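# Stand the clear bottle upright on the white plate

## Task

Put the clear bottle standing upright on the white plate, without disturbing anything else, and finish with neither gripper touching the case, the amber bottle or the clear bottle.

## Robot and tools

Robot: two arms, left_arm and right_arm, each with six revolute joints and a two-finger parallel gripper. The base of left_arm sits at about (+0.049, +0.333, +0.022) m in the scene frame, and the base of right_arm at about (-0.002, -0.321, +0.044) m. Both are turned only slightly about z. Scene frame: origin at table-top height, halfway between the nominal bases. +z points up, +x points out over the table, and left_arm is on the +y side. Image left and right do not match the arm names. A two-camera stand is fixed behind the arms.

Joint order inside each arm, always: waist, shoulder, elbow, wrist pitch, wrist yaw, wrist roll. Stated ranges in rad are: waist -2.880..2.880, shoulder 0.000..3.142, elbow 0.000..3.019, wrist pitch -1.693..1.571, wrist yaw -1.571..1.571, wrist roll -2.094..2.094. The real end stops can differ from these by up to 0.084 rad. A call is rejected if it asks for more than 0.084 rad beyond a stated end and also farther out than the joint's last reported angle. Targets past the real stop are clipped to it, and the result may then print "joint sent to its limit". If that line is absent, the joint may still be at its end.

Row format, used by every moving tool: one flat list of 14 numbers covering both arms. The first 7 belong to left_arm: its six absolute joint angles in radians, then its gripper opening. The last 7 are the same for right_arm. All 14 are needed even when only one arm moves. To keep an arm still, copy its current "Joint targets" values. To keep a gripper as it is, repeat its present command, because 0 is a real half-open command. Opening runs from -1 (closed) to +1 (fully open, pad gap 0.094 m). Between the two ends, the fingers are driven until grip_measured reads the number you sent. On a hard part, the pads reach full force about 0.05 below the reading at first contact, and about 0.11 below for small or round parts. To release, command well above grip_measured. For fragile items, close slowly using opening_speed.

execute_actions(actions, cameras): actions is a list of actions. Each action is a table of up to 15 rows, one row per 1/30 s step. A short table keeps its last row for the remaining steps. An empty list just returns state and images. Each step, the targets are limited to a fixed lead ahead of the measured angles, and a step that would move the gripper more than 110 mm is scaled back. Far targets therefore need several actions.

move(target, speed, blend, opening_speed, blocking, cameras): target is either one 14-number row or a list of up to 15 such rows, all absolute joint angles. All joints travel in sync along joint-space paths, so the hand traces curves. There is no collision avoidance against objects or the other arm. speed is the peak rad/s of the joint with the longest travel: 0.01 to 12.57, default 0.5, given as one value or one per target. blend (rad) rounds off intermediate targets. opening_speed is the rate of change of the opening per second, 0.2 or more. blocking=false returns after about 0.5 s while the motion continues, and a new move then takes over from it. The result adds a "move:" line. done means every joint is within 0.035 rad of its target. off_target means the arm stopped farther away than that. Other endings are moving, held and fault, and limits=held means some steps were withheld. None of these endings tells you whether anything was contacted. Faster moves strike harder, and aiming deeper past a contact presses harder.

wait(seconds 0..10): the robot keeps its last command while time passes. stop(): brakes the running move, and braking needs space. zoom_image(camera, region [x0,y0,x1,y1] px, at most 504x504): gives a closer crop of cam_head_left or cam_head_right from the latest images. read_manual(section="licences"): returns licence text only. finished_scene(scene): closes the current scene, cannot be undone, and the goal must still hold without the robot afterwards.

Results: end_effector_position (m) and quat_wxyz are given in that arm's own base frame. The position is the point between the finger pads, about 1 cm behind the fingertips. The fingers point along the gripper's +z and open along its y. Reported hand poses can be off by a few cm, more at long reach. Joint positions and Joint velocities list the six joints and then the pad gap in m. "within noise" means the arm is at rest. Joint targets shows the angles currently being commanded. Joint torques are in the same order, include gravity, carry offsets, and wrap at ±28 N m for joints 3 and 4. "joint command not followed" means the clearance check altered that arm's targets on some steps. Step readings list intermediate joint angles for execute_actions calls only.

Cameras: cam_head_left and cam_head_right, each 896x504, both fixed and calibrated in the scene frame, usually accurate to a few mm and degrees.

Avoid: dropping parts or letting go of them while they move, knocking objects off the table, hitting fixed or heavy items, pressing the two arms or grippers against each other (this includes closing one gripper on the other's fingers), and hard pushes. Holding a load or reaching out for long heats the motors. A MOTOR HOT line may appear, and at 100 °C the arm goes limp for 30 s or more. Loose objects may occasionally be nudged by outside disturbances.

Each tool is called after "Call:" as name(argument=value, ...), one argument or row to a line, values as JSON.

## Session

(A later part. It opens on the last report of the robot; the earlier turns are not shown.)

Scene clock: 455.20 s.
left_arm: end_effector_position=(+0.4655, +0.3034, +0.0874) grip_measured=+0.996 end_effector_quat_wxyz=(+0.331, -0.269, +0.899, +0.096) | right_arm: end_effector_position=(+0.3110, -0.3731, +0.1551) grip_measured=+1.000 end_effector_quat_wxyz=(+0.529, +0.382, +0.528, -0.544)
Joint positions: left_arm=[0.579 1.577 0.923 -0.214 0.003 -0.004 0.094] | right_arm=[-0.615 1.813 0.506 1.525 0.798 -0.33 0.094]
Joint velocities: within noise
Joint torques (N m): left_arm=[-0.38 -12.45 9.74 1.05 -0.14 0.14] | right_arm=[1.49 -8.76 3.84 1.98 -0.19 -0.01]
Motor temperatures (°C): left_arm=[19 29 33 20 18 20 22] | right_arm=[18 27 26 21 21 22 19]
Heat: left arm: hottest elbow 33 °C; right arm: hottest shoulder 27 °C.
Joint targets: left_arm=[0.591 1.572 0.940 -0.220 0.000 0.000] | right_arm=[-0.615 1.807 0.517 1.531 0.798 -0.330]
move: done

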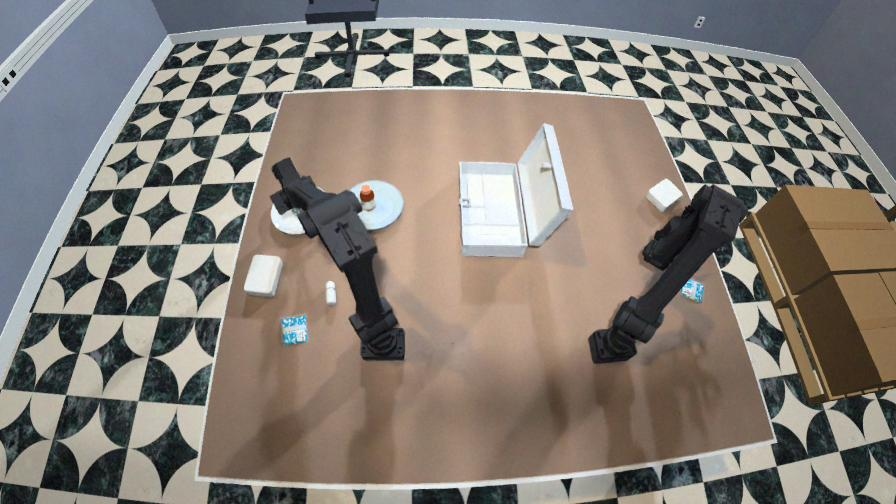

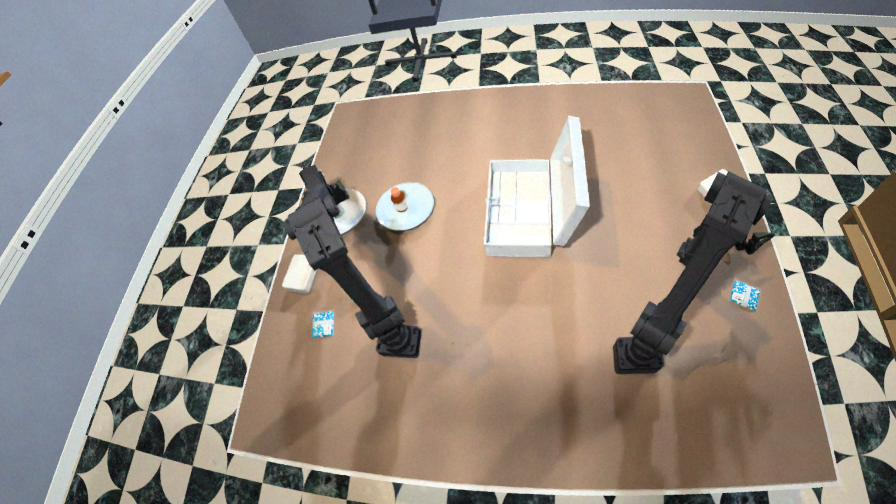

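Call:
move(
  target=[0.591,1.293,0.865,-0.432,0,0,1,-0.615,1.807,0.517,1.531,0.798,-0.33,1],
  speed=0.12,
)

Call:
zoom_image(
  camera="cam_head_right",
  region=[280, 140, 380, 240],
)

Call:
zoom_image(
  camera="cam_head_left",
  region=[250, 140, 350, 240],
)

Scene clock: 465.73 s.
left_arm: end_effector_position=(+0.4178, +0.2722, +0.1647) grip_measured=+0.997 end_effector_quat_wxyz=(+0.334, -0.269, +0.898, +0.097) | right_arm: end_effector_position=(+0.3110, -0.3731, +0.1551) grip_measured=+1.000 end_effector_quat_wxyz=(+0.529, +0.382, +0.528, -0.544)
Joint positions: left_arm=[0.579 1.312 0.877 -0.425 0.003 -0.004 0.094] | right_arm=[-0.615 1.813 0.506 1.525 0.798 -0.33 0.094]
Joint velocities: within noise
Joint torques (N m): left_arm=[-0.38 -10.4 8.25 1.05 -0.1 0.15] | right_arm=[0.67 -8.88 3.96 2.03 -0.21 -0.04]
Motor temperatures (°C): left_arm=[19 29 33 20 18 20 21] | right_arm=[18 27 26 21 21 22 19]
Heat: left arm: hottest elbow 33 °C; right arm: hottest shoulder 27 °C.
Joint targets: left_arm=[0.591 1.293 0.865 -0.432 0.000 0.000] | right_arm=[-0.615 1.807 0.517 1.531 0.798 -0.330]
move: done

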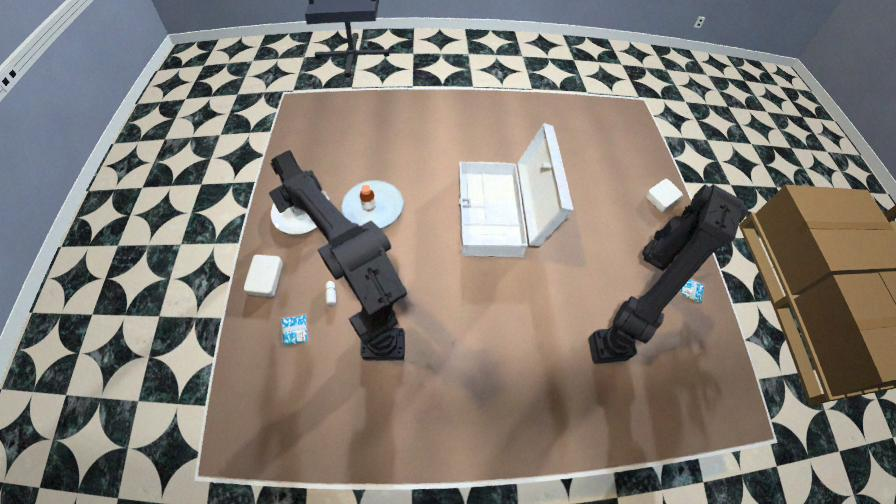

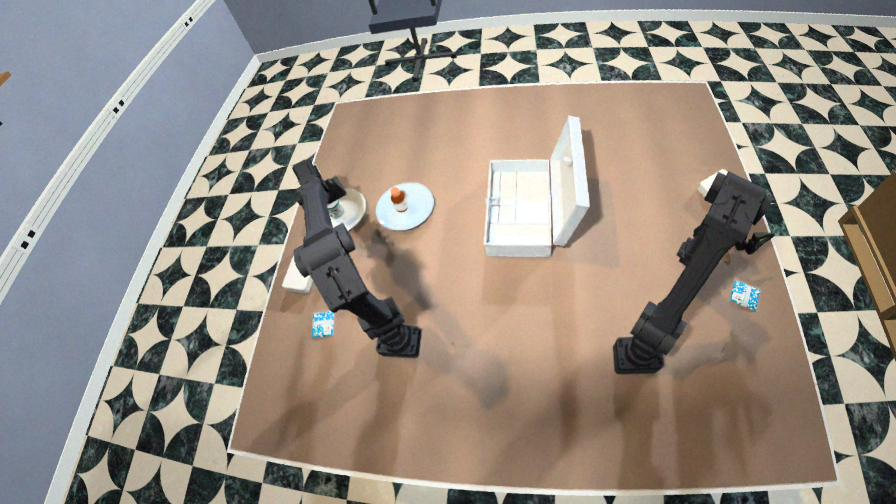

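Scaled by 5.040.

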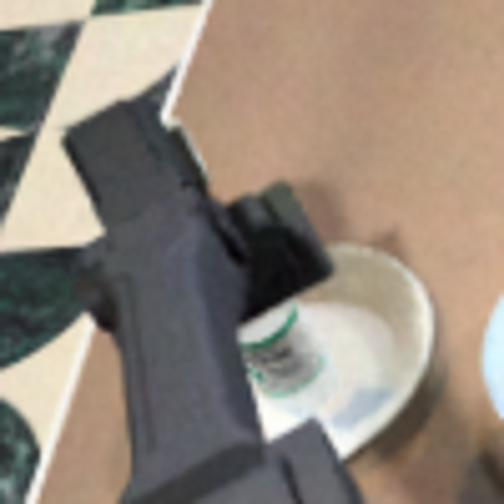

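Scaled by 5.040.

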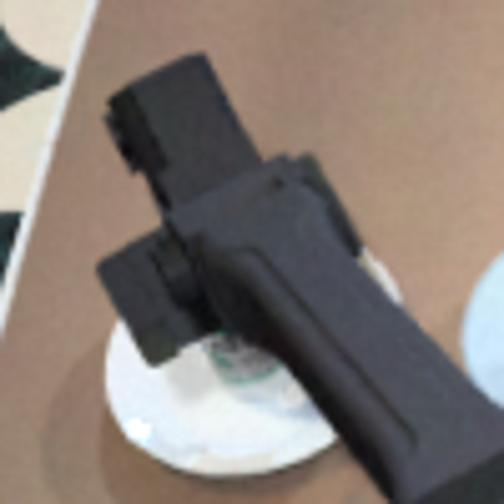

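Upright. Continue.

Call:
move(
  target=[
    [0.591,1.047,0.877,-0.69,0,0,1,-0.615,1.807,0.517,1.531,0.798,-0.33,1],
    [0.591,0.85,0.95,-0.9,0,0,1,-0.615,1.807,0.517,1.531,0.798,-0.33,1],
    [0.1,0.8,0.95,-0.7,0,0,1,-0.615,1.807,0.517,1.531,0.798,-0.33,1],
  ],
  speed=[0.15,0.2,0.3],
)

Call:
zoom_image(
  camera="cam_head_right",
  region=[280, 140, 380, 240],
)

Call:
zoom_image(
  camera="cam_head_left",
  region=[250, 140, 350, 240],
)

Scene clock: 479.50 s.
left_arm: end_effector_position=(+0.3875, +0.0439, +0.3282) grip_measured=+0.997 end_effector_quat_wxyz=(+0.444, -0.053, +0.894, +0.024) | right_arm: end_effector_position=(+0.3110, -0.3731, +0.1551) grip_measured=+1.000 end_effector_quat_wxyz=(+0.529, +0.382, +0.528, -0.544)
Joint positions: left_arm=[0.115 0.814 0.882 -0.717 0.002 -0.004 0.094] | right_arm=[-0.615 1.813 0.506 1.525 0.798 -0.33 0.094]
Joint velocities: within noise
Joint torques (N m): left_arm=[-2.67 -3.49 15.88 2.04 -0.1 0.15] | right_arm=[0.97 -9.35 4.04 2.26 -0.21 -0.01]
Motor temperatures (°C): left_arm=[19 29 32 20 18 20 21] | right_arm=[18 27 26 21 21 22 19]
Heat: left arm: hottest elbow 32 °C; right arm: hottest shoulder 27 °C.
Joint targets: left_arm=[0.100 0.800 0.950 -0.700 0.000 0.000] | right_arm=[-0.615 1.807 0.517 1.531 0.798 -0.330]
move: off_target (left_arm); left_arm: the elbow is farthest, 0.068 rad from its target

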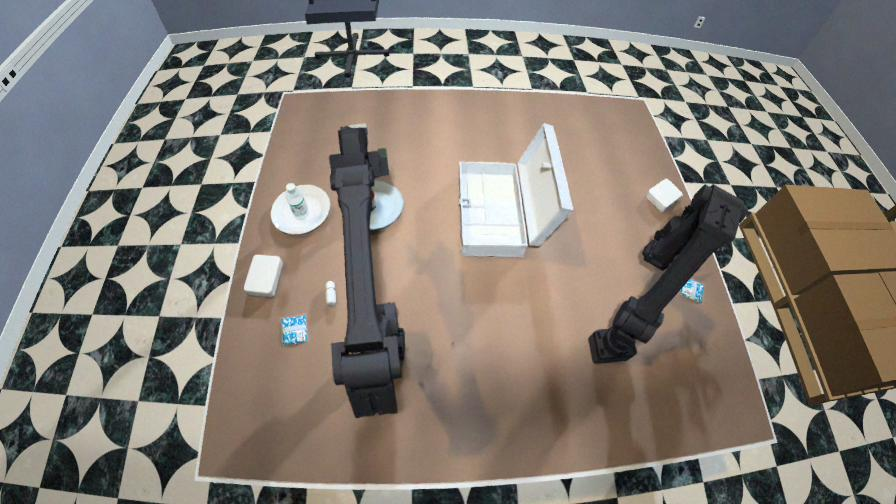

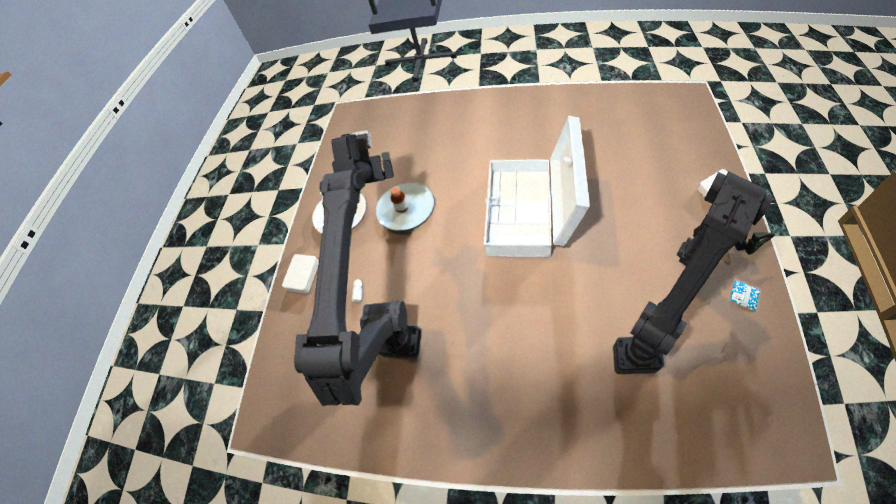

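Scaled by 5.040.

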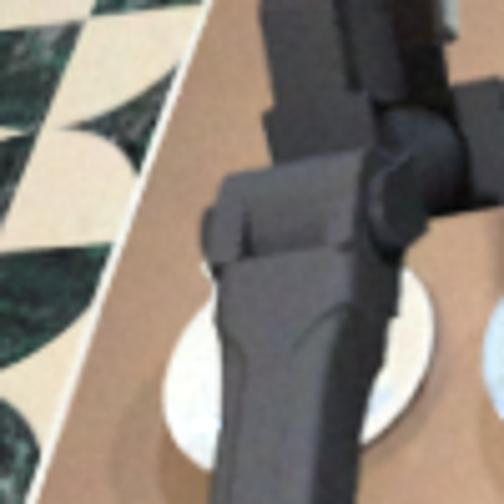

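Scaled by 5.040.

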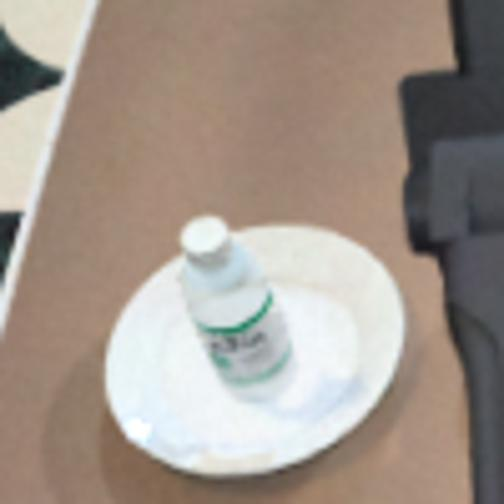

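Standing upright on the plate.

Call:
finished_scene(
  scene=2,
)

The scene is finished: the task was done.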